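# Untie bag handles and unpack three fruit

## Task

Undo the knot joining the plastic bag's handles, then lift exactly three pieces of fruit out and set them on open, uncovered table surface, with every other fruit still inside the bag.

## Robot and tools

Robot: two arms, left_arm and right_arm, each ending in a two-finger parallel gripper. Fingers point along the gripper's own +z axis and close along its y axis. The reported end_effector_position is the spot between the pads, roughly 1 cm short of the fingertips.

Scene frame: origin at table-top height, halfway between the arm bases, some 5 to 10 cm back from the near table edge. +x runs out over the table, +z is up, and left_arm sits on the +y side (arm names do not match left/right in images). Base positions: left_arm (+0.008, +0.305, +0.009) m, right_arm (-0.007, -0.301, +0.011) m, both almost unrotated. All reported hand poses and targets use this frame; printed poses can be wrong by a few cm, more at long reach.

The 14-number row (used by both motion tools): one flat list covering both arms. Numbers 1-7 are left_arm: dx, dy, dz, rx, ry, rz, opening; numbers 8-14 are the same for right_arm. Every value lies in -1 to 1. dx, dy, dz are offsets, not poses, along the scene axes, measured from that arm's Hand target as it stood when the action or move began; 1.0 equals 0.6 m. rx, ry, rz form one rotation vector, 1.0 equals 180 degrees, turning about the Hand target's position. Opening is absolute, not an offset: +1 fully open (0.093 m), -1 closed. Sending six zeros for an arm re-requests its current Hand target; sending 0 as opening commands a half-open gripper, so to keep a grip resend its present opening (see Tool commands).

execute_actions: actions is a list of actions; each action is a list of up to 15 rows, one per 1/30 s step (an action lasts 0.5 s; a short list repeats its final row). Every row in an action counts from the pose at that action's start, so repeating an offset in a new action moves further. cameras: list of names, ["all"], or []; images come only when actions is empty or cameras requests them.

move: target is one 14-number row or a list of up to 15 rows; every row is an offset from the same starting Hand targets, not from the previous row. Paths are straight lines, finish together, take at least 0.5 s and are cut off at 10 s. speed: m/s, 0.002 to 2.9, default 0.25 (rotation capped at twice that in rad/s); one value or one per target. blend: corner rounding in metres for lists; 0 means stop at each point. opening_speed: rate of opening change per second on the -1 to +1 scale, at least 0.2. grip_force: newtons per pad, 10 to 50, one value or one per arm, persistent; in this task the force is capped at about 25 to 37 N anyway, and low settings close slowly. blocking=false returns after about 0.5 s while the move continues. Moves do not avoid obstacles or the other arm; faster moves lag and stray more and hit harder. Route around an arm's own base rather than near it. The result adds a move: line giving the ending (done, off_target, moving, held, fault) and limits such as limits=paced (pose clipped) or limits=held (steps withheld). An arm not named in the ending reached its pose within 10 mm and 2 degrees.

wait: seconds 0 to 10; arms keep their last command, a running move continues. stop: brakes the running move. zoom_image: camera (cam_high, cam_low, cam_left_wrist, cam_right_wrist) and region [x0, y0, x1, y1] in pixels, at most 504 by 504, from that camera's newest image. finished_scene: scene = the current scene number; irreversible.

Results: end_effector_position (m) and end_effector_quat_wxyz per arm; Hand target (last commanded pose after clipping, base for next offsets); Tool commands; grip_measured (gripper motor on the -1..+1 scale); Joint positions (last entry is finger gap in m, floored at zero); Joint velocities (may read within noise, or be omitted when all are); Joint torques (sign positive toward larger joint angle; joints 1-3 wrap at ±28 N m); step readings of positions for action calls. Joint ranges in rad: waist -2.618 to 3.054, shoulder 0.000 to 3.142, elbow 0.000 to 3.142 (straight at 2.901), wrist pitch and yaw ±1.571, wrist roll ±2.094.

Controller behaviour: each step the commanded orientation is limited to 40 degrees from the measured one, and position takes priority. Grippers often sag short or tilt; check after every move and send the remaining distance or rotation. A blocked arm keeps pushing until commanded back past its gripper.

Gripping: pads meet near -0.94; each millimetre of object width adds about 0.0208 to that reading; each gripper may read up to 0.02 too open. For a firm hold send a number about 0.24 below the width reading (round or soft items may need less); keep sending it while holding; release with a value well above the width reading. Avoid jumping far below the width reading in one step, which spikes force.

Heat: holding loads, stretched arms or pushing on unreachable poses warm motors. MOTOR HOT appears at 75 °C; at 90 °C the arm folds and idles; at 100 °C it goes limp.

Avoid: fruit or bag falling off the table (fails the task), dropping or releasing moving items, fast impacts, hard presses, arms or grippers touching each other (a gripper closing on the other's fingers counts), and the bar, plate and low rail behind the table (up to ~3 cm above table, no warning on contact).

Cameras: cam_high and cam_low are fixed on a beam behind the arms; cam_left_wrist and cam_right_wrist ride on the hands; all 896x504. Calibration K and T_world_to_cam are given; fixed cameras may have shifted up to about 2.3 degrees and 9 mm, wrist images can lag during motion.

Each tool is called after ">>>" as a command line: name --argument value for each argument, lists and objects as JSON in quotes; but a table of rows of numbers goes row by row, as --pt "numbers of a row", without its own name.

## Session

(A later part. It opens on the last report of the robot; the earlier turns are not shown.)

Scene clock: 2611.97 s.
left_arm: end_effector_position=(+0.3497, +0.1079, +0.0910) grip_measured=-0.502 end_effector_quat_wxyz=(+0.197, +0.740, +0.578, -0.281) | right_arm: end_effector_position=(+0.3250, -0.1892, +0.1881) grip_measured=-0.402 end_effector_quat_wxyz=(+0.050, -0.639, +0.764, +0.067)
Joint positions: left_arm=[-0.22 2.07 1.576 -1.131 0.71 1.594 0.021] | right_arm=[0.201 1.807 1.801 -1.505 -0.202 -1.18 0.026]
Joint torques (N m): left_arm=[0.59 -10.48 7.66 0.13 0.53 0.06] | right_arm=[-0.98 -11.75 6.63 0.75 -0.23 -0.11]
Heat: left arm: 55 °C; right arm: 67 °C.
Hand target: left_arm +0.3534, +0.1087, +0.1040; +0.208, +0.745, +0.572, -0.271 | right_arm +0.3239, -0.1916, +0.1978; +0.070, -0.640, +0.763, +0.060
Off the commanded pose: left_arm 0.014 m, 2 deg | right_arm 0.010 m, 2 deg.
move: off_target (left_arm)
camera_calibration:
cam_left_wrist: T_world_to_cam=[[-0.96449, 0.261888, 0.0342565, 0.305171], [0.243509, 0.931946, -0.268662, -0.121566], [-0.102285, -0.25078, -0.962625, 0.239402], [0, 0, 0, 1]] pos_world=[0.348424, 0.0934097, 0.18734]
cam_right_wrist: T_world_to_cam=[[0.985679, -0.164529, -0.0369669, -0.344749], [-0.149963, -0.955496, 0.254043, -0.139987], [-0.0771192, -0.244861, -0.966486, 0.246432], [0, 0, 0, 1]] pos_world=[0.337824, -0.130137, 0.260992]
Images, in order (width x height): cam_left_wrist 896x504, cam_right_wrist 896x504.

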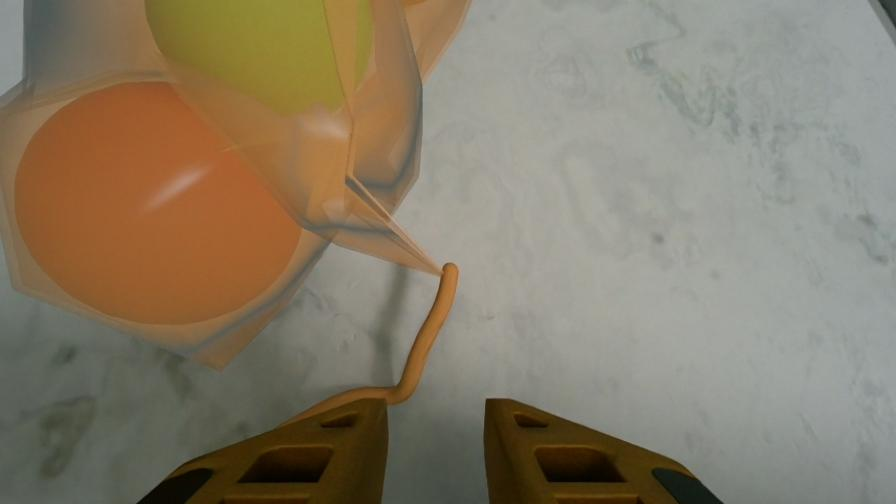

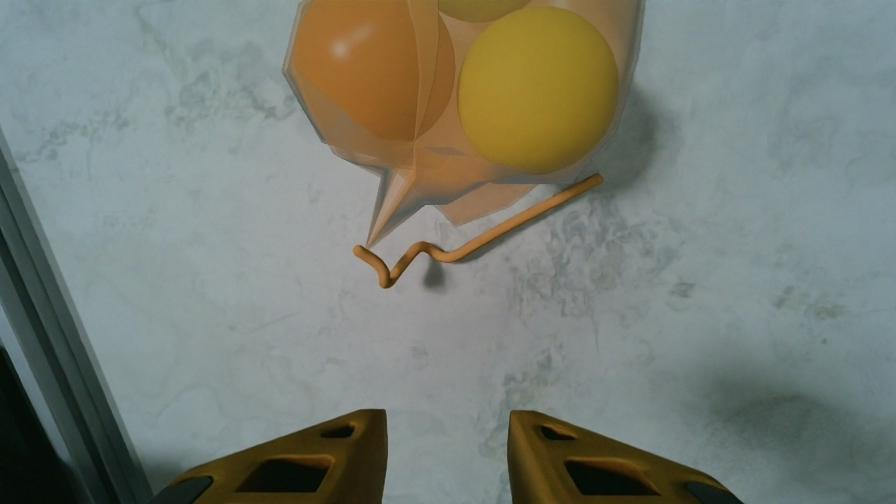

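>>> move --target '[0,0.0,0,0,0,0,-0.8, -0.083,-0.01,-0.28,0,0,0,-0.4]' --speed 0.12 --cameras '["cam_right_wrist","cam_left_wrist"]'

Scene clock: 2631.43 s.
left_arm: end_effector_position=(+0.3496, +0.1080, +0.0910) grip_measured=-0.798 end_effector_quat_wxyz=(+0.197, +0.740, +0.578, -0.282) | right_arm: end_effector_position=(+0.2745, -0.1998, +0.0277) grip_measured=-0.402 end_effector_quat_wxyz=(+0.061, -0.641, +0.763, +0.062)
Joint positions: left_arm=[-0.22 2.07 1.576 -1.132 0.71 1.595 0.007] | right_arm=[0.222 1.676 0.987 -0.792 -0.202 -1.16 0.026]
Joint torques (N m): left_arm=[0.62 -10.44 7.64 0.11 0.53 0.06] | right_arm=[0.21 -8.5 6.32 0.83 -0.21 0.09]
Heat: left arm: 55 °C; right arm: 63 °C.
Hand target: left_arm +0.3533, +0.1087, +0.1040; +0.208, +0.745, +0.572, -0.271 | right_arm +0.2741, -0.1976, +0.0298; +0.070, -0.640, +0.763, +0.060
Off the commanded pose: left_arm 0.014 m, 2 deg | right_arm 0.003 m, 1 deg.
move: off_target (left_arm)
camera_calibration:
cam_left_wrist: T_world_to_cam=[[-0.964347, 0.262376, 0.0345479, 0.304829], [0.243905, 0.931836, -0.268684, -0.121641], [-0.102689, -0.250679, -0.962608, 0.23951], [0, 0, 0, 1]] pos_world=[0.348225, 0.0934093, 0.18734]
cam_right_wrist: T_world_to_cam=[[0.986613, -0.162345, -0.0154238, -0.302986], [-0.153732, -0.957466, 0.244183, -0.116076], [-0.0544098, -0.238543, -0.969606, 0.0800436], [0, 0, 0, 1]] pos_world=[0.285441, -0.141233, 0.101281]
Images, in order (width x height): cam_left_wrist 896x504, cam_right_wrist 896x504.

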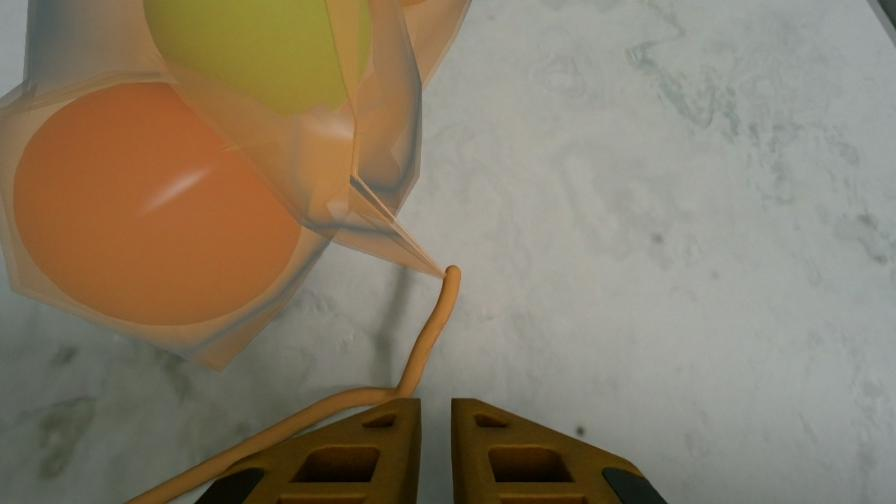

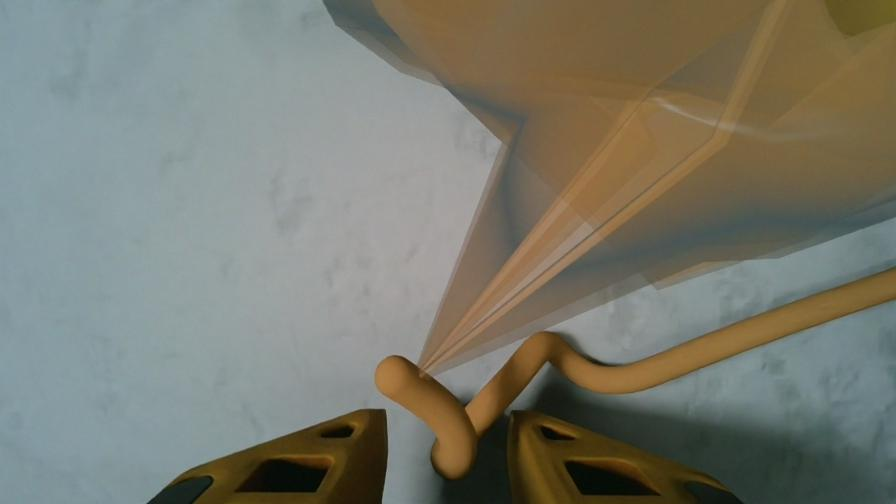

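>>> move --pt "0 0.0 0 0 0 0 -0.8 0.0 0.005 -0.025 0 0 0 -0.4" --pt "0 0.0 0 0 0 0 -0.8 0.0 0.005 -0.025 0 0 0 -1" --speed 0.1 --cameras '["cam_right_wrist"]'

Scene clock: 2638.13 s.
left_arm: end_effector_position=(+0.3496, +0.1080, +0.0910) grip_measured=-0.798 end_effector_quat_wxyz=(+0.197, +0.740, +0.578, -0.282) | right_arm: end_effector_position=(+0.2776, -0.1954, +0.0214) grip_measured=-0.945 end_effector_quat_wxyz=(+0.075, -0.641, +0.762, +0.056)
Joint positions: left_arm=[-0.22 2.07 1.576 -1.132 0.71 1.595 0.007] | right_arm=[0.234 1.676 0.956 -0.727 -0.202 -1.146 0]
Joint torques (N m): left_arm=[0.59 -10.45 7.64 0.11 0.53 0.06] | right_arm=[0.28 -5.5 6.04 0.89 -0.17 0.07]
Heat: left arm: 55 °C; right arm: 62 °C.
Hand target: left_arm +0.3533, +0.1087, +0.1040; +0.208, +0.745, +0.572, -0.271 | right_arm +0.2742, -0.1946, +0.0149; +0.070, -0.640, +0.763, +0.060
Off the commanded pose: left_arm 0.014 m, 2 deg | right_arm 0.008 m, 1 deg.
move: off_target (left_arm)
camera_calibration:
cam_right_wrist: T_world_to_cam=[[0.986689, -0.162091, 0.0130722, -0.305977], [-0.160699, -0.959588, 0.231011, -0.107996], [-0.0249009, -0.230037, -0.972863, 0.068684], [0, 0, 0, 1]] pos_world=[0.28626, -0.137427, 0.0957681]
Images, in order (width x height): cam_right_wrist 896x504.

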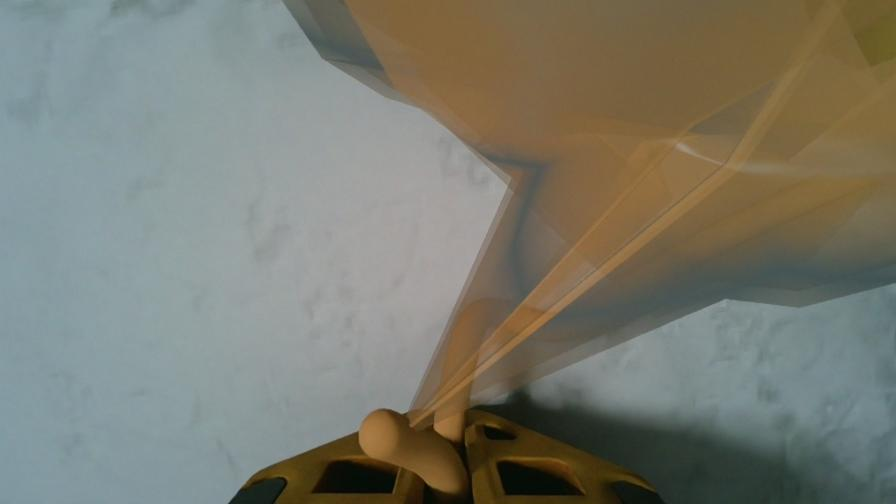

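>>> move --pt "0 0.0 0 0 0 0 -0.8 0.03 0.0 0.17 0 0 0 -1" --pt "0 0.0 0 0 0 0 -0.8 0.093 0.015 0.385 0.2736 -0.0482 0 -1" --speed 0.12 --blend '[0.03,0]' --cameras '["all"]'

Scene clock: 2650.67 s.
left_arm: end_effector_position=(+0.3496, +0.1080, +0.0910) grip_measured=-0.798 end_effector_quat_wxyz=(+0.197, +0.740, +0.578, -0.282) | right_arm: end_effector_position=(+0.3251, -0.1840, +0.2344) grip_measured=-0.945 end_effector_quat_wxyz=(+0.371, -0.559, +0.668, +0.321)
Joint positions: left_arm=[-0.22 2.07 1.576 -1.132 0.71 1.595 0.007] | right_arm=[-0.136 1.667 1.485 -1.308 -1.072 -1.484 0]
Joint torques (N m): left_arm=[0.58 -10.51 7.6 0.12 0.53 0.05] | right_arm=[-1.18 -6.23 11.84 0.36 -0.9 -0.11]
Heat: left arm: 56 °C; right arm: 62 °C.
Hand target: left_arm +0.3533, +0.1087, +0.1040; +0.208, +0.745, +0.572, -0.271 | right_arm +0.3299, -0.1855, +0.2459; +0.386, -0.556, +0.661, +0.325
Off the commanded pose: left_arm 0.014 m, 2 deg | right_arm 0.013 m, 2 deg.
move: off_target (left_arm, right_arm)
camera_calibration:
cam_left_wrist: T_world_to_cam=[[-0.964347, 0.262376, 0.0345479, 0.304829], [0.243905, 0.931836, -0.268684, -0.121641], [-0.102689, -0.250679, -0.962608, 0.23951], [0, 0, 0, 1]] pos_world=[0.348225, 0.0934093, 0.18734]
cam_right_wrist: T_world_to_cam=[[0.986428, -0.164051, -0.00680856, -0.349403], [-0.138639, -0.809977, -0.569839, 0.0694418], [0.0879682, 0.56305, -0.821728, 0.353528], [0, 0, 0, 1]] pos_world=[0.323189, -0.200128, 0.327696]

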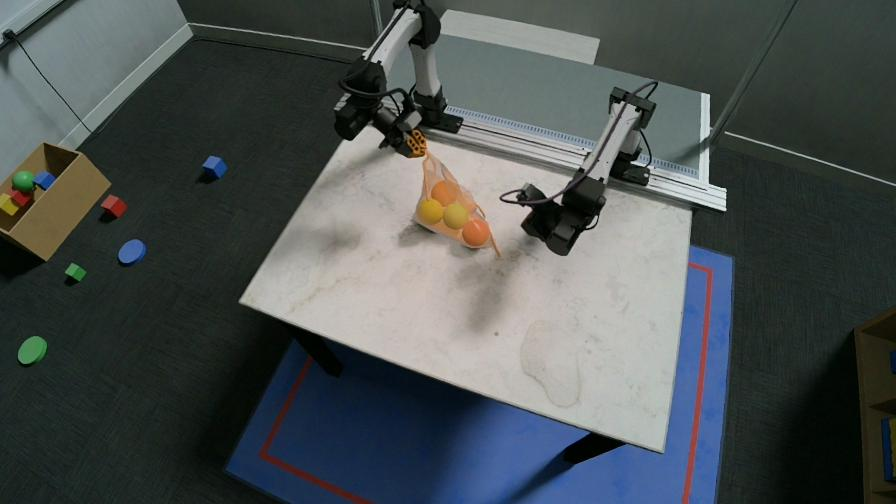

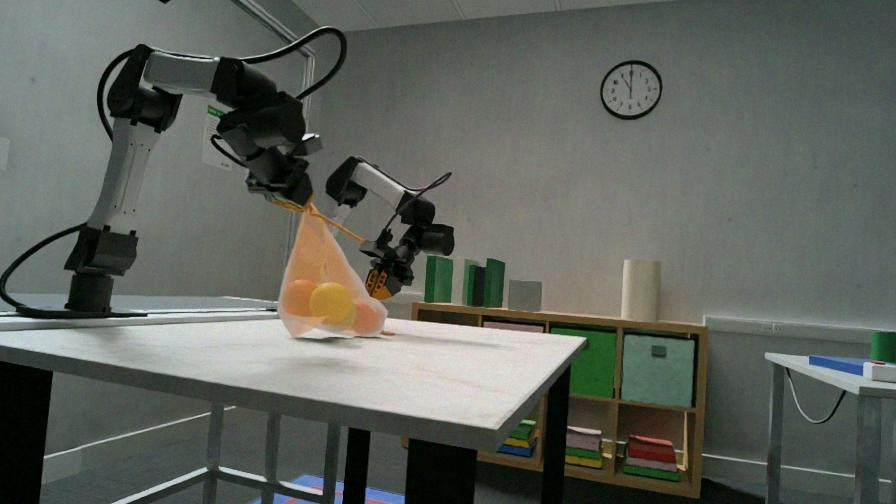

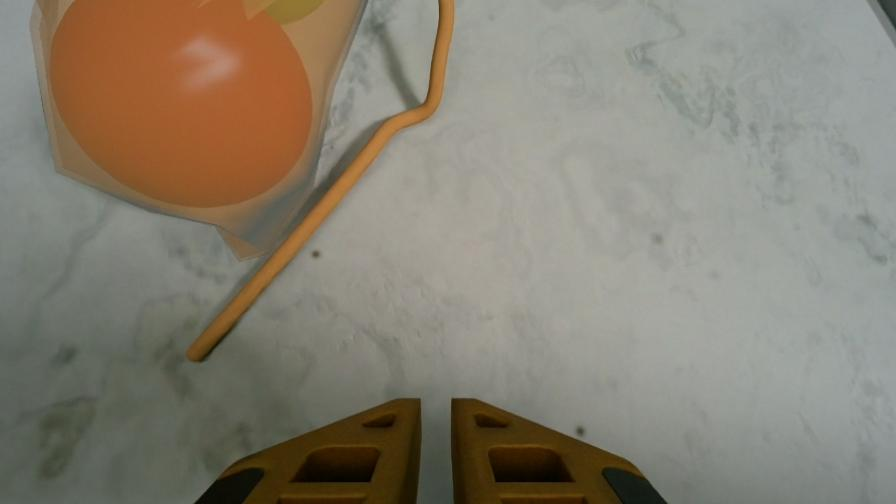

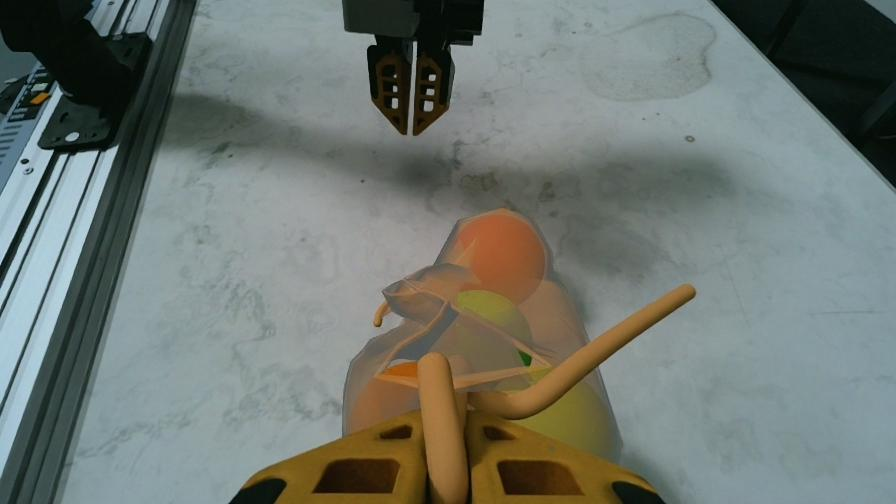

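>>> zoom_image --camera "cam_right_wrist" --region '[330, 190, 650, 430]'

Scaled by 1.575 from the camera's 896x504 image, which has a finer 1280x720 frame.

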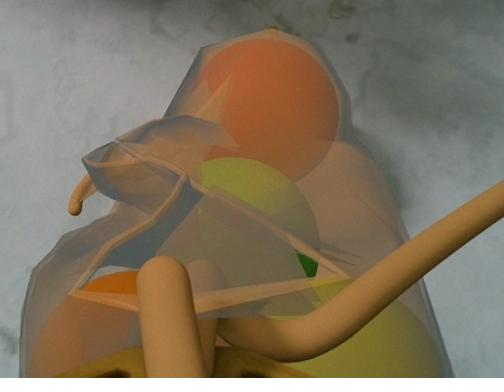

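>>> move --target '[-0.014,-0.08,0.17,0,0,0,-1, 0,0,0,0,0,0,-1]' --speed 0.12 --cameras '["cam_left_wrist","cam_right_wrist"]'

Scene clock: 2669.77 s.
left_arm: end_effector_position=(+0.3451, +0.0607, +0.2004) grip_measured=-0.979 end_effector_quat_wxyz=(+0.209, +0.746, +0.570, -0.274) | right_arm: end_effector_position=(+0.3249, -0.1840, +0.2345) grip_measured=-0.945 end_effector_quat_wxyz=(+0.371, -0.559, +0.668, +0.322)
Joint positions: left_arm=[-0.336 2.041 1.97 -1.43 0.711 1.452 0] | right_arm=[-0.136 1.667 1.485 -1.31 -1.072 -1.485 0]
Joint torques (N m): left_arm=[0.25 -8.94 8.02 0.39 0.5 -0.12] | right_arm=[-1.1 -6.09 11.9 0.33 -0.85 -0.1]
Heat: left arm: 57 °C; right arm: 65 °C.
Hand target: left_arm +0.3450, +0.0607, +0.2061; +0.209, +0.745, +0.572, -0.271 | right_arm +0.3300, -0.1855, +0.2459; +0.386, -0.556, +0.661, +0.325
Off the commanded pose: left_arm 0.006 m, 0 deg | right_arm 0.013 m, 2 deg.
move: off_target (right_arm)
camera_calibration:
cam_left_wrist: T_world_to_cam=[[-0.962724, 0.270479, 0.00198423, 0.314584], [0.259848, 0.926872, -0.270902, -0.0519074], [-0.0751126, -0.260289, -0.962605, 0.323532], [0, 0, 0, 1]] pos_world=[0.340647, 0.0472348, 0.296747]
cam_right_wrist: T_world_to_cam=[[0.986519, -0.163497, -0.00698133, -0.349166], [-0.138248, -0.809821, -0.570156, 0.069437], [0.0875654, 0.563435, -0.821507, 0.353671], [0, 0, 0, 1]] pos_world=[0.323089, -0.200127, 0.327695]
Images, in order (width x height): cam_left_wrist 896x504, cam_right_wrist 896x504.

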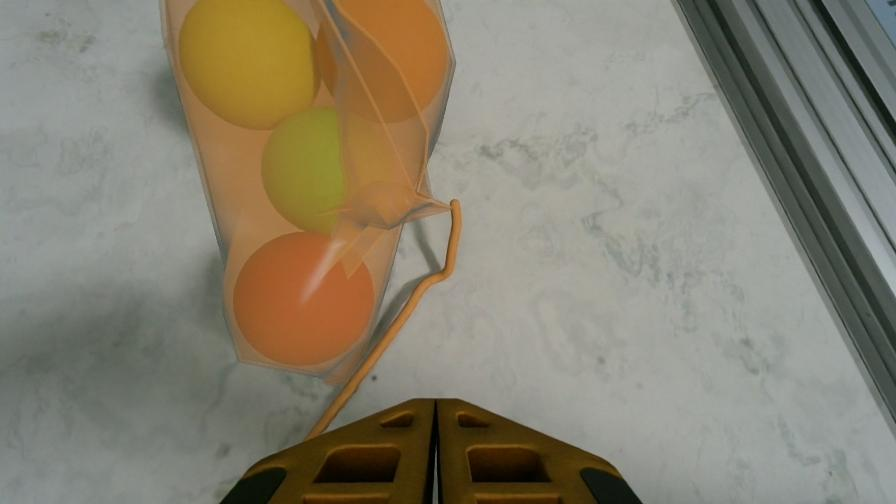

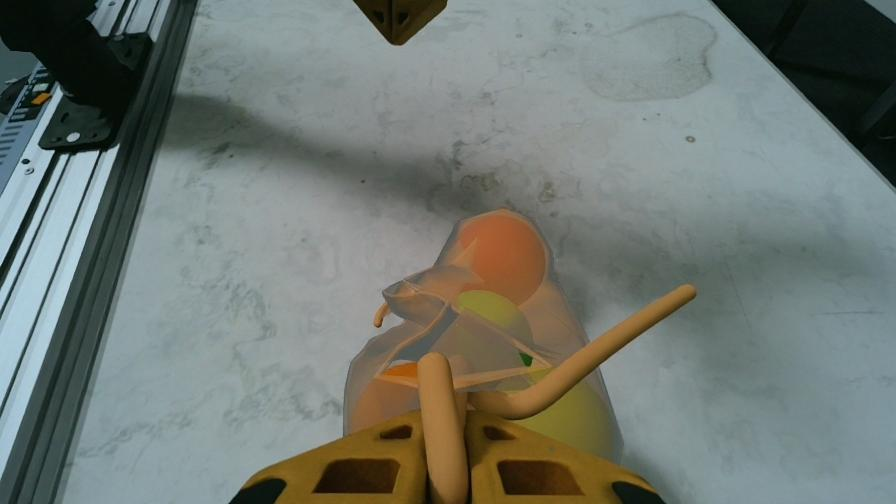

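>>> move --target '[-0.0067,-0.2217,-0.06,0,0,0,-1, 0,0,0,0,0,0,-1]' --speed 0.12 --cameras '["cam_left_wrist","cam_right_wrist"]'

Scene clock: 2706.10 s.
left_arm: end_effector_position=(+0.3324, -0.0701, +0.1738) grip_measured=-0.979 end_effector_quat_wxyz=(+0.205, +0.746, +0.568, -0.280) | right_arm: end_effector_position=(+0.3249, -0.1840, +0.2345) grip_measured=-0.945 end_effector_quat_wxyz=(+0.371, -0.559, +0.668, +0.322)
Joint positions: left_arm=[-0.622 2.206 2.111 -1.186 0.669 1.096 0] | right_arm=[-0.136 1.667 1.485 -1.31 -1.072 -1.485 0]
Joint torques (N m): left_arm=[0.51 -8.61 8.44 1.13 0.33 -0.09] | right_arm=[-1.05 -6.15 11.99 0.33 -0.86 -0.11]
Heat: left arm: 56 °C; right arm: 67 °C.
Hand target: left_arm +0.3409, -0.0723, +0.1700; +0.208, +0.745, +0.572, -0.271 | right_arm +0.3300, -0.1855, +0.2459; +0.386, -0.556, +0.661, +0.325
Off the commanded pose: left_arm 0.010 m, 1 deg | right_arm 0.013 m, 2 deg.
move: off_target (right_arm)
camera_calibration:
cam_left_wrist: T_world_to_cam=[[-0.960253, 0.278836, 0.0128339, 0.335725], [0.264527, 0.923726, -0.277049, 0.0646626], [-0.0891064, -0.262642, -0.96077, 0.267216], [0, 0, 0, 1]] pos_world=[0.329086, -0.0831605, 0.270339]
cam_right_wrist: T_world_to_cam=[[0.986519, -0.163497, -0.00698133, -0.349166], [-0.138248, -0.809821, -0.570156, 0.069437], [0.0875654, 0.563435, -0.821507, 0.353671], [0, 0, 0, 1]] pos_world=[0.323089, -0.200127, 0.327695]
Images, in order (width x height): cam_left_wrist 896x504, cam_right_wrist 896x504.

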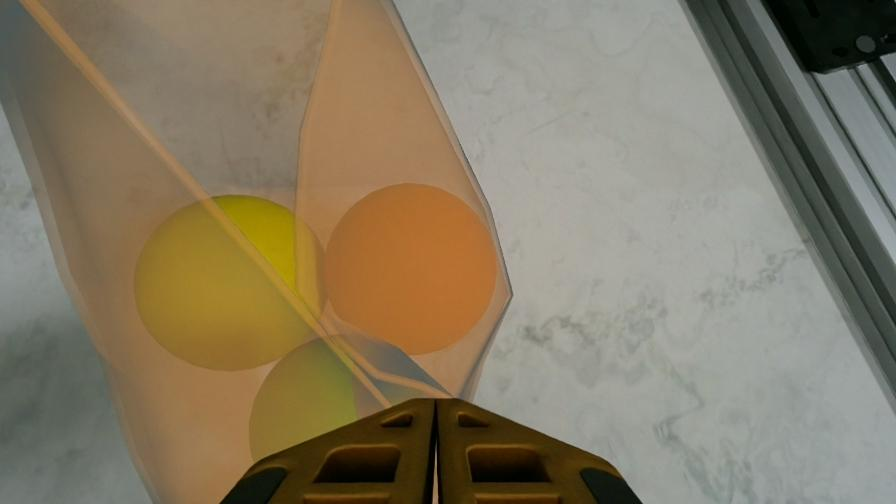

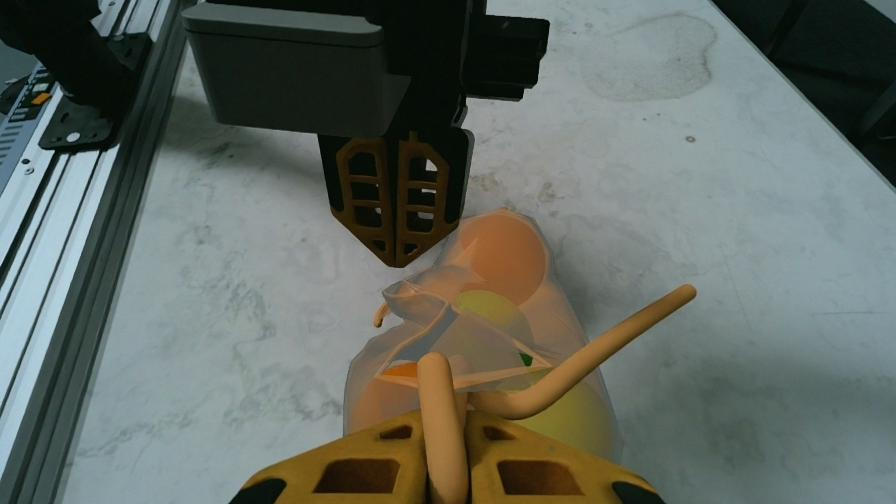

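>>> move --target '[0,0,0,0,0,0,-1, 0.0,-0.055,-0.02,0,0,0,-1]' --speed 0.1 --cameras '["cam_left_wrist","cam_right_wrist"]'

Scene clock: 2804.33 s.
left_arm: end_effector_position=(+0.3325, -0.0700, +0.1738) grip_measured=-0.979 end_effector_quat_wxyz=(+0.205, +0.746, +0.568, -0.280) | right_arm: end_effector_position=(+0.3253, -0.2167, +0.2247) grip_measured=-0.945 end_effector_quat_wxyz=(+0.374, -0.560, +0.666, +0.322)
Joint positions: left_arm=[-0.622 2.206 2.111 -1.186 0.669 1.095 0] | right_arm=[-0.241 1.745 1.526 -1.466 -1.075 -1.711 0]
Joint torques (N m): left_arm=[0.44 -8.55 8.49 1.12 0.35 -0.11] | right_arm=[-0.98 -6.38 11.4 -0.12 -0.82 -0.1]
Heat: left arm: 59 °C; right arm: 70 °C.
Hand target: left_arm +0.3409, -0.0723, +0.1700; +0.208, +0.745, +0.572, -0.271 | right_arm +0.3300, -0.2186, +0.2338; +0.386, -0.556, +0.661, +0.325
Off the commanded pose: left_arm 0.009 m, 1 deg | right_arm 0.011 m, 2 deg.
move: off_target (right_arm)
camera_calibration:
cam_left_wrist: T_world_to_cam=[[-0.960439, 0.278176, 0.0132061, 0.335727], [0.263821, 0.924013, -0.276765, 0.0648162], [-0.089192, -0.262331, -0.960847, 0.2673], [0, 0, 0, 1]] pos_world=[0.329187, -0.0831613, 0.27034]
cam_right_wrist: T_world_to_cam=[[0.987039, -0.160463, -0.00258079, -0.355414], [-0.132833, -0.807847, -0.574228, 0.0369842], [0.0900573, 0.567128, -0.818691, 0.363353], [0, 0, 0, 1]] pos_world=[0.322998, -0.233221, 0.317794]
Images, in order (width x height): cam_left_wrist 896x504, cam_right_wrist 896x504.

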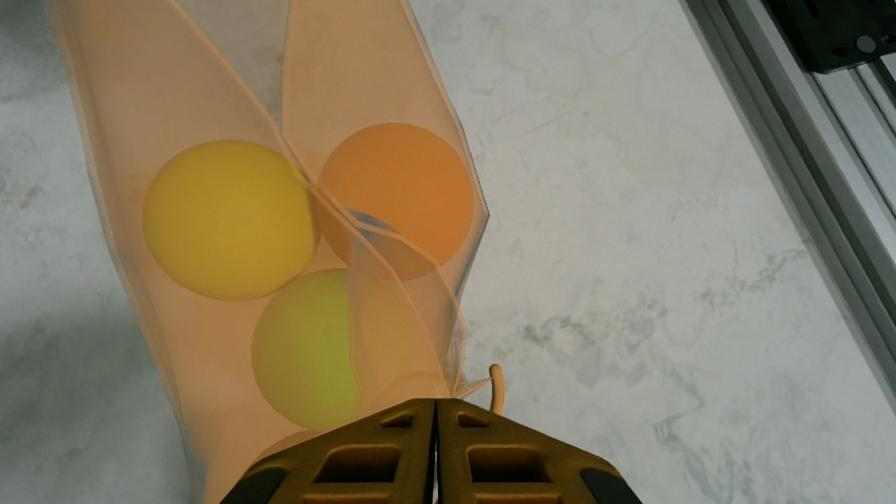

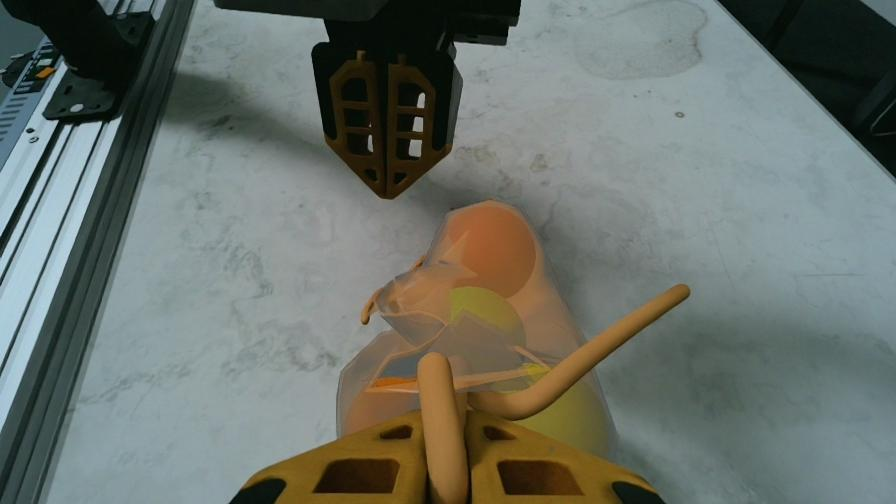

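>>> move --pt "-0.0033 -0.045 -0.03 0 0 0 -1 0 0 0 0 0 0 -1" --pt "-0.0033 -0.06 -0.1 0 0 0 -1 0 0 0 0 0 0 -1" --speed 0.08 --blend '[0.01,0]' --cameras '["cam_left_wrist","cam_right_wrist"]'

Scene clock: 2835.53 s.
left_arm: end_effector_position=(+0.3378, -0.1088, +0.1242) grip_measured=-0.979 end_effector_quat_wxyz=(+0.219, +0.747, +0.564, -0.276) | right_arm: end_effector_position=(+0.3250, -0.2166, +0.2247) grip_measured=-0.945 end_effector_quat_wxyz=(+0.373, -0.560, +0.665, +0.322)
Joint positions: left_arm=[-0.682 2.283 2.031 -0.951 0.647 1.019 0] | right_arm=[-0.241 1.745 1.526 -1.468 -1.075 -1.712 0]
Joint torques (N m): left_arm=[0.06 -9.37 5.85 1.25 0.32 -0.15] | right_arm=[-0.98 -6.26 11.3 -0.09 -0.8 -0.1]
Heat: left arm: 59 °C; right arm: 66 °C.
Hand target: left_arm +0.3390, -0.1083, +0.1100; +0.208, +0.745, +0.572, -0.271 | right_arm +0.3300, -0.2186, +0.2338; +0.386, -0.555, +0.661, +0.325
Off the commanded pose: left_arm 0.014 m, 2 deg | right_arm 0.011 m, 2 deg.
move: off_target (left_arm, right_arm)
camera_calibration:
cam_left_wrist: T_world_to_cam=[[-0.961207, 0.275372, -0.0158747, 0.35584], [0.268197, 0.919614, -0.287019, 0.0848584], [-0.0644385, -0.280142, -0.957793, 0.199241], [0, 0, 0, 1]] pos_world=[0.332116, -0.12021, 0.220837]
cam_right_wrist: T_world_to_cam=[[0.987159, -0.159719, -0.00279645, -0.355013], [-0.132341, -0.807893, -0.574277, 0.0368615], [0.0894637, 0.567273, -0.818656, 0.363667], [0, 0, 0, 1]] pos_world=[0.322798, -0.233221, 0.317894]
Images, in order (width x height): cam_left_wrist 896x504, cam_right_wrist 896x504.

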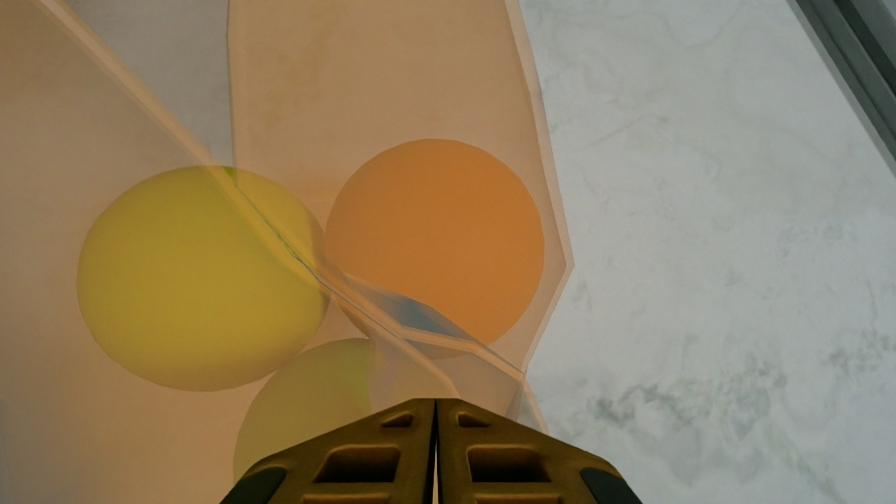

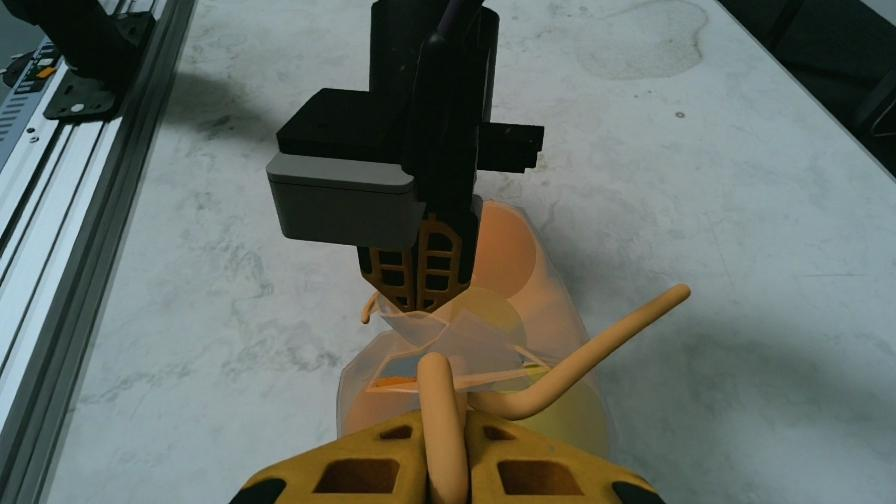

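>>> move --target '[-0.012,-0.012,-0.05,0,0,0,-1, 0,0,0,0,0,0,-1]' --speed 0.06 --cameras '["cam_left_wrist","cam_right_wrist"]'

Scene clock: 2844.00 s.
left_arm: end_effector_position=(+0.3315, -0.1171, +0.0983) grip_measured=-0.979 end_effector_quat_wxyz=(+0.223, +0.747, +0.562, -0.276) | right_arm: end_effector_position=(+0.3250, -0.2166, +0.2247) grip_measured=-0.945 end_effector_quat_wxyz=(+0.373, -0.560, +0.665, +0.322)
Joint positions: left_arm=[-0.705 2.283 1.923 -0.82 0.641 0.994 0] | right_arm=[-0.241 1.745 1.526 -1.468 -1.075 -1.712 0]
Joint torques (N m): left_arm=[0.1 -8.96 5.56 1.34 0.3 -0.08] | right_arm=[-1.22 -6.35 11.26 -0.07 -0.78 -0.08]
Heat: left arm: 58 °C; right arm: 66 °C.
Hand target: left_arm +0.3317, -0.1155, +0.0800; +0.208, +0.745, +0.572, -0.271 | right_arm +0.3300, -0.2186, +0.2338; +0.386, -0.555, +0.661, +0.325
Off the commanded pose: left_arm 0.018 m, 2 deg | right_arm 0.011 m, 2 deg.
move: off_target (left_arm, right_arm)
camera_calibration:
cam_left_wrist: T_world_to_cam=[[-0.960713, 0.276639, -0.0223906, 0.352364], [0.270917, 0.917198, -0.29215, 0.0860937], [-0.0602834, -0.286738, -0.95611, 0.169323], [0, 0, 0, 1]] pos_world=[0.325404, -0.127891, 0.194933]
cam_right_wrist: T_world_to_cam=[[0.987159, -0.159719, -0.00279645, -0.355013], [-0.132341, -0.807893, -0.574277, 0.0368615], [0.0894637, 0.567273, -0.818656, 0.363667], [0, 0, 0, 1]] pos_world=[0.322798, -0.233221, 0.317894]
Images, in order (width x height): cam_left_wrist 896x504, cam_right_wrist 896x504.

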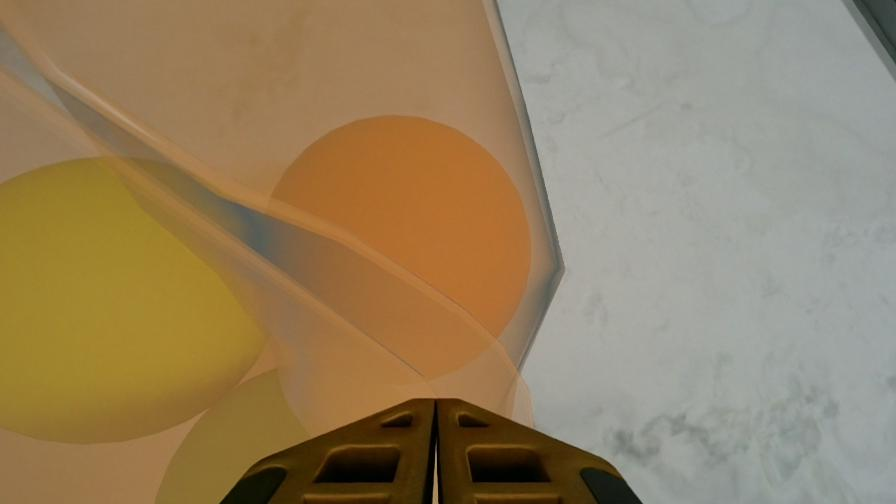

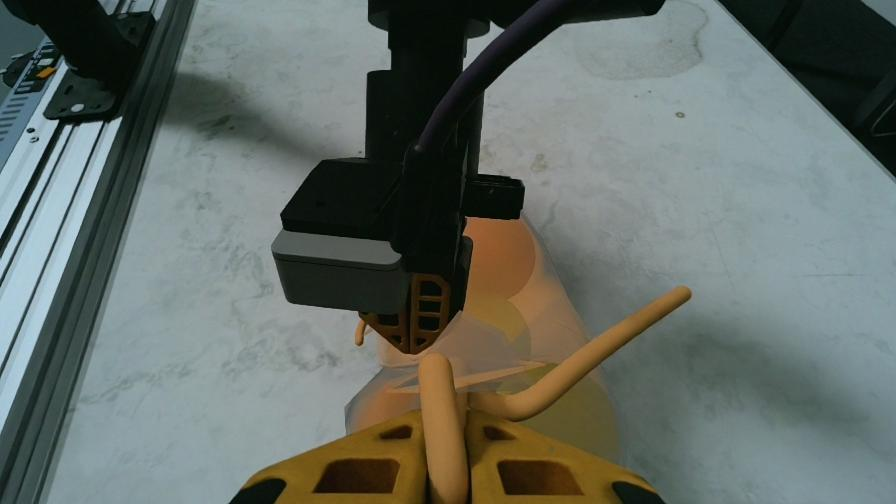

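>>> move --pt "0.0 0.0 0.03 0 0 0 -1 0 0 0 0 0 0 -1" --pt "0.0 0.0 0.03 0 0 0 0.2 0 0 0 0 0 0 -1" --speed 0.06 --opening_speed 0.5 --cameras '["cam_left_wrist","cam_right_wrist"]'

Scene clock: 2861.77 s.
left_arm: end_effector_position=(+0.3294, -0.1151, +0.1003) grip_measured=+0.198 end_effector_quat_wxyz=(+0.215, +0.746, +0.566, -0.277) | right_arm: end_effector_position=(+0.3250, -0.2166, +0.2247) grip_measured=-0.945 end_effector_quat_wxyz=(+0.373, -0.560, +0.665, +0.322)
Joint positions: left_arm=[-0.705 2.283 1.937 -0.852 0.64 0.993 0.055] | right_arm=[-0.241 1.745 1.526 -1.468 -1.075 -1.712 0]
Joint torques (N m): left_arm=[0.13 -9.77 8.75 1.02 0.34 -0.1] | right_arm=[-0.92 -6.32 11.29 -0.13 -0.83 -0.08]
Heat: left arm: 57 °C; right arm: 66 °C.
Hand target: left_arm +0.3317, -0.1154, +0.0980; +0.208, +0.745, +0.572, -0.271 | right_arm +0.3300, -0.2186, +0.2338; +0.386, -0.555, +0.661, +0.325
Off the commanded pose: left_arm 0.003 m, 1 deg | right_arm 0.011 m, 2 deg.
move: off_target (right_arm)
camera_calibration:
cam_left_wrist: T_world_to_cam=[[-0.961306, 0.275413, -0.00622981, 0.348193], [0.26577, 0.92122, -0.284111, 0.0867176], [-0.072509, -0.274774, -0.958771, 0.177447], [0, 0, 0, 1]] pos_world=[0.324539, -0.127025, 0.196938]
cam_right_wrist: T_world_to_cam=[[0.987159, -0.159719, -0.00279645, -0.355013], [-0.132341, -0.807893, -0.574277, 0.0368615], [0.0894637, 0.567273, -0.818656, 0.363667], [0, 0, 0, 1]] pos_world=[0.322798, -0.233221, 0.317894]
Images, in order (width x height): cam_left_wrist 896x504, cam_right_wrist 896x504.

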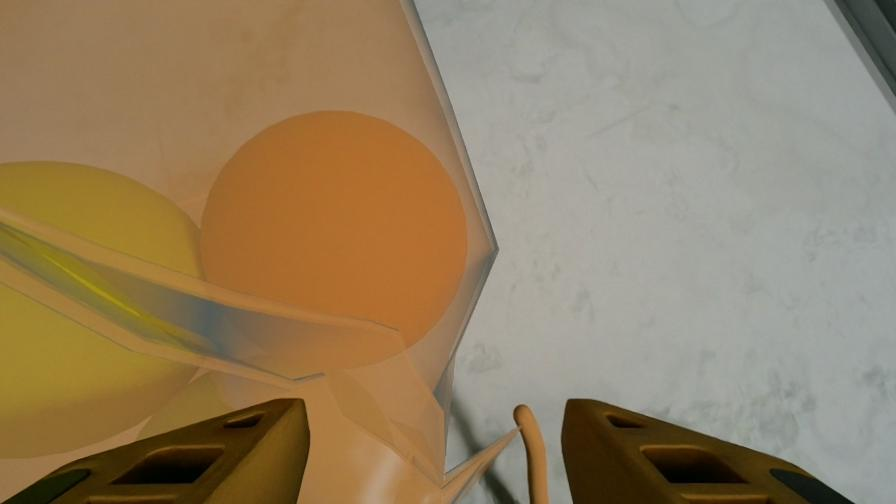

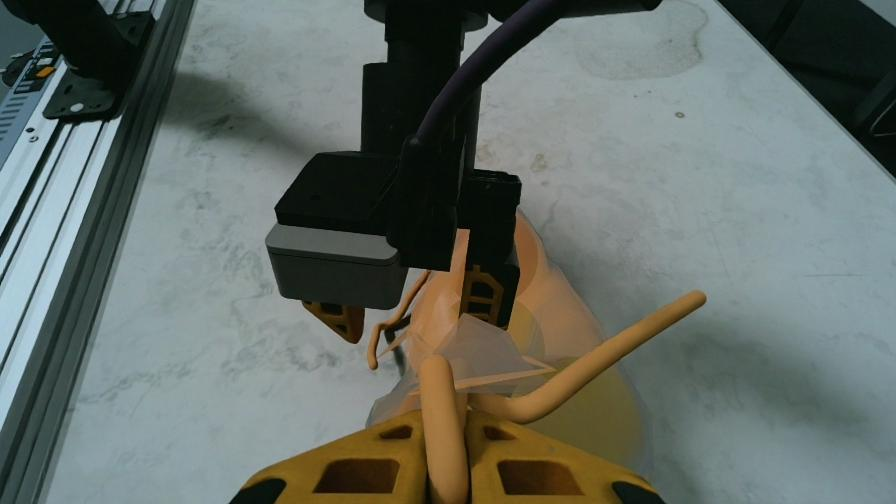

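>>> move --pt "0.0 0.01 0.06 0 0 0 0.2 0 0 0 0 0 0 -1" --pt "0.0 0.01 0.06 0 0 0 -1 0 0 0 0 0 0 -1" --speed 0.08 --cameras '["cam_left_wrist","cam_right_wrist"]'

Scene clock: 2899.90 s.
left_arm: end_effector_position=(+0.3262, -0.1127, +0.1250) grip_measured=-0.979 end_effector_quat_wxyz=(+0.202, +0.745, +0.570, -0.280) | right_arm: end_effector_position=(+0.3249, -0.2166, +0.2247) grip_measured=-0.945 end_effector_quat_wxyz=(+0.373, -0.560, +0.665, +0.323)
Joint positions: left_arm=[-0.705 2.283 2.043 -0.986 0.64 0.993 0] | right_arm=[-0.241 1.745 1.526 -1.469 -1.075 -1.712 0]
Joint torques (N m): left_arm=[0.98 -11.34 8.65 0.93 0.36 0.02] | right_arm=[-1.1 -6.56 11.41 -0.08 -0.82 -0.08]
Heat: left arm: 59 °C; right arm: 66 °C.
Hand target: left_arm +0.3317, -0.1095, +0.1341; +0.208, +0.745, +0.572, -0.271 | right_arm +0.3300, -0.2186, +0.2338; +0.386, -0.556, +0.661, +0.325
Off the commanded pose: left_arm 0.011 m, 1 deg | right_arm 0.011 m, 2 deg.
move: off_target (left_arm, right_arm); target 2's new opening was sent with left_arm's hand 0.011 m and 1 deg from that target
camera_calibration:
cam_left_wrist: T_world_to_cam=[[-0.961283, 0.27494, 0.0185153, 0.34152], [0.259708, 0.926387, -0.272687, 0.0934682], [-0.092125, -0.257321, -0.961925, 0.210284], [0, 0, 0, 1]] pos_world=[0.323395, -0.126375, 0.221442]
cam_right_wrist: T_world_to_cam=[[0.987181, -0.15957, -0.00321182, -0.354755], [-0.132445, -0.807813, -0.574366, 0.0369287], [0.0890569, 0.567429, -0.818592, 0.363823], [0, 0, 0, 1]] pos_world=[0.322697, -0.23322, 0.317894]
Images, in order (width x height): cam_left_wrist 896x504, cam_right_wrist 896x504.

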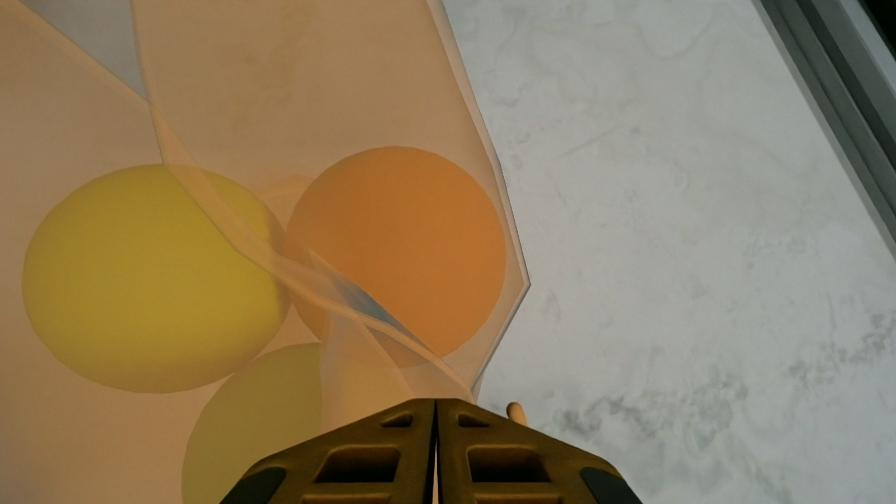

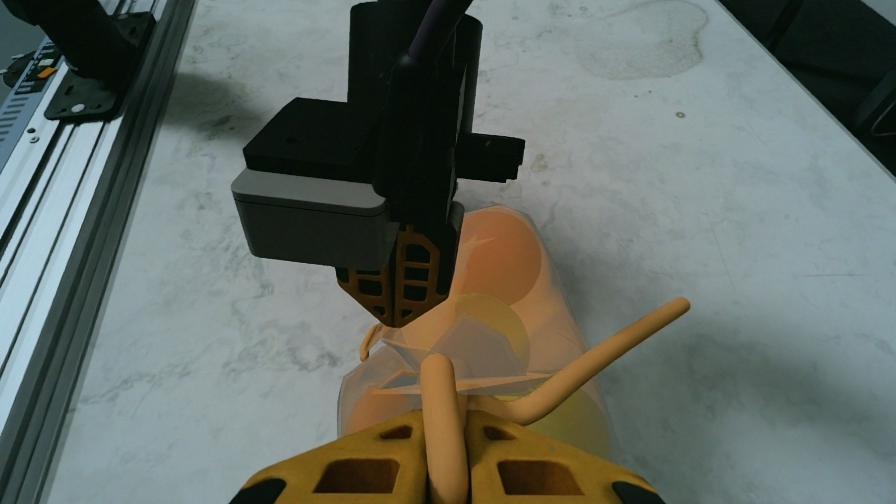

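>>> zoom_image --camera "cam_left_wrist" --region '[100, 80, 560, 480]'

Scaled by 1.096 from the camera's 896x504 image, which has a finer 1280x720 frame.

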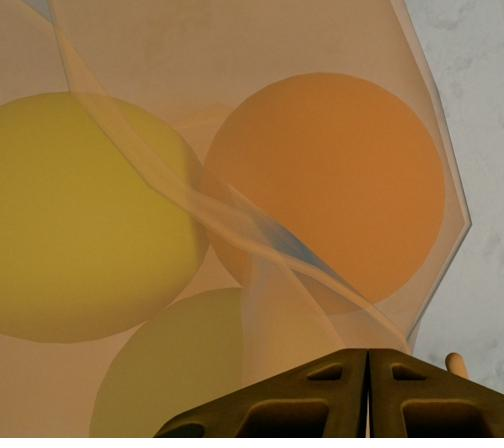

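>>> move --pt "0.003 -0.018 -0.02 0 0 0 -1 0 0 0 0 0 0 -1" --pt "-0.0017 -0.021 -0.115 0 0 0 -1 0 0 0 0 0 0 -1" --speed 0.06 --cameras '["cam_left_wrist","cam_right_wrist"]'

Scene clock: 2925.03 s.
left_arm: end_effector_position=(+0.3322, -0.1261, +0.0909) grip_measured=-0.979 end_effector_quat_wxyz=(+0.233, +0.748, +0.557, -0.275) | right_arm: end_effector_position=(+0.3249, -0.2166, +0.2247) grip_measured=-0.945 end_effector_quat_wxyz=(+0.373, -0.560, +0.665, +0.323)
Joint positions: left_arm=[-0.717 2.298 1.91 -0.763 0.639 0.981 0] | right_arm=[-0.241 1.745 1.526 -1.469 -1.075 -1.712 0]
Joint torques (N m): left_arm=[0.1 -8.38 5.15 1.3 0.27 -0.11] | right_arm=[-0.91 -6.34 11.37 -0.07 -0.79 -0.11]
Heat: left arm: 62 °C; right arm: 66 °C.
Hand target: left_arm +0.3306, -0.1220, +0.0649; +0.208, +0.745, +0.572, -0.271 | right_arm +0.3300, -0.2186, +0.2338; +0.386, -0.555, +0.661, +0.325
Off the commanded pose: left_arm 0.026 m, 3 deg | right_arm 0.011 m, 2 deg.
move: off_target (left_arm, right_arm)
camera_calibration:
cam_left_wrist: T_world_to_cam=[[-0.959498, 0.27869, -0.0411801, 0.356835], [0.277804, 0.911736, -0.302591, 0.0898894], [-0.0467837, -0.301776, -0.95223, 0.152937], [0, 0, 0, 1]] pos_world=[0.324566, -0.135249, 0.187526]
cam_right_wrist: T_world_to_cam=[[0.987181, -0.15957, -0.00321182, -0.354755], [-0.132445, -0.807813, -0.574366, 0.0369287], [0.0890569, 0.567429, -0.818592, 0.363823], [0, 0, 0, 1]] pos_world=[0.322697, -0.23322, 0.317894]
Images, in order (width x height): cam_left_wrist 896x504, cam_right_wrist 896x504.

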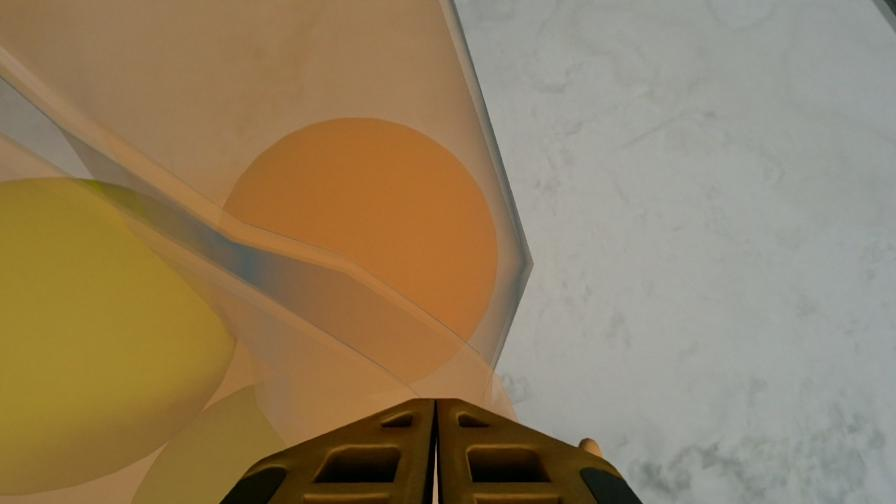

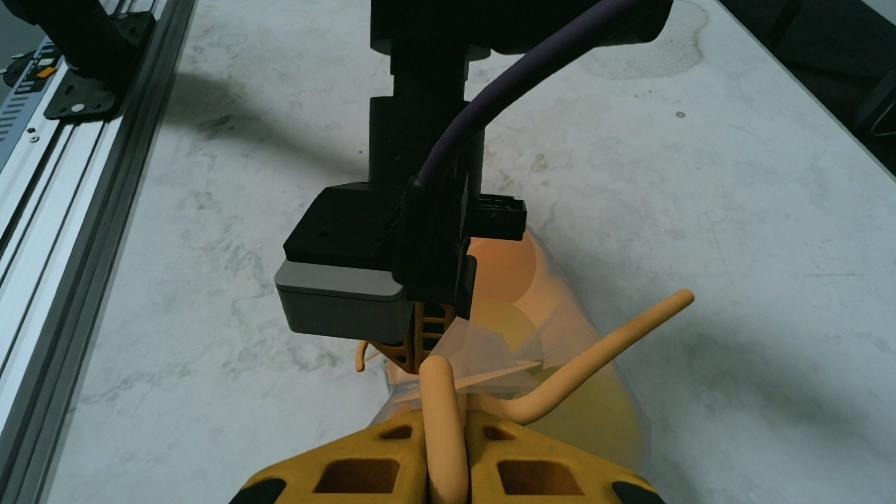

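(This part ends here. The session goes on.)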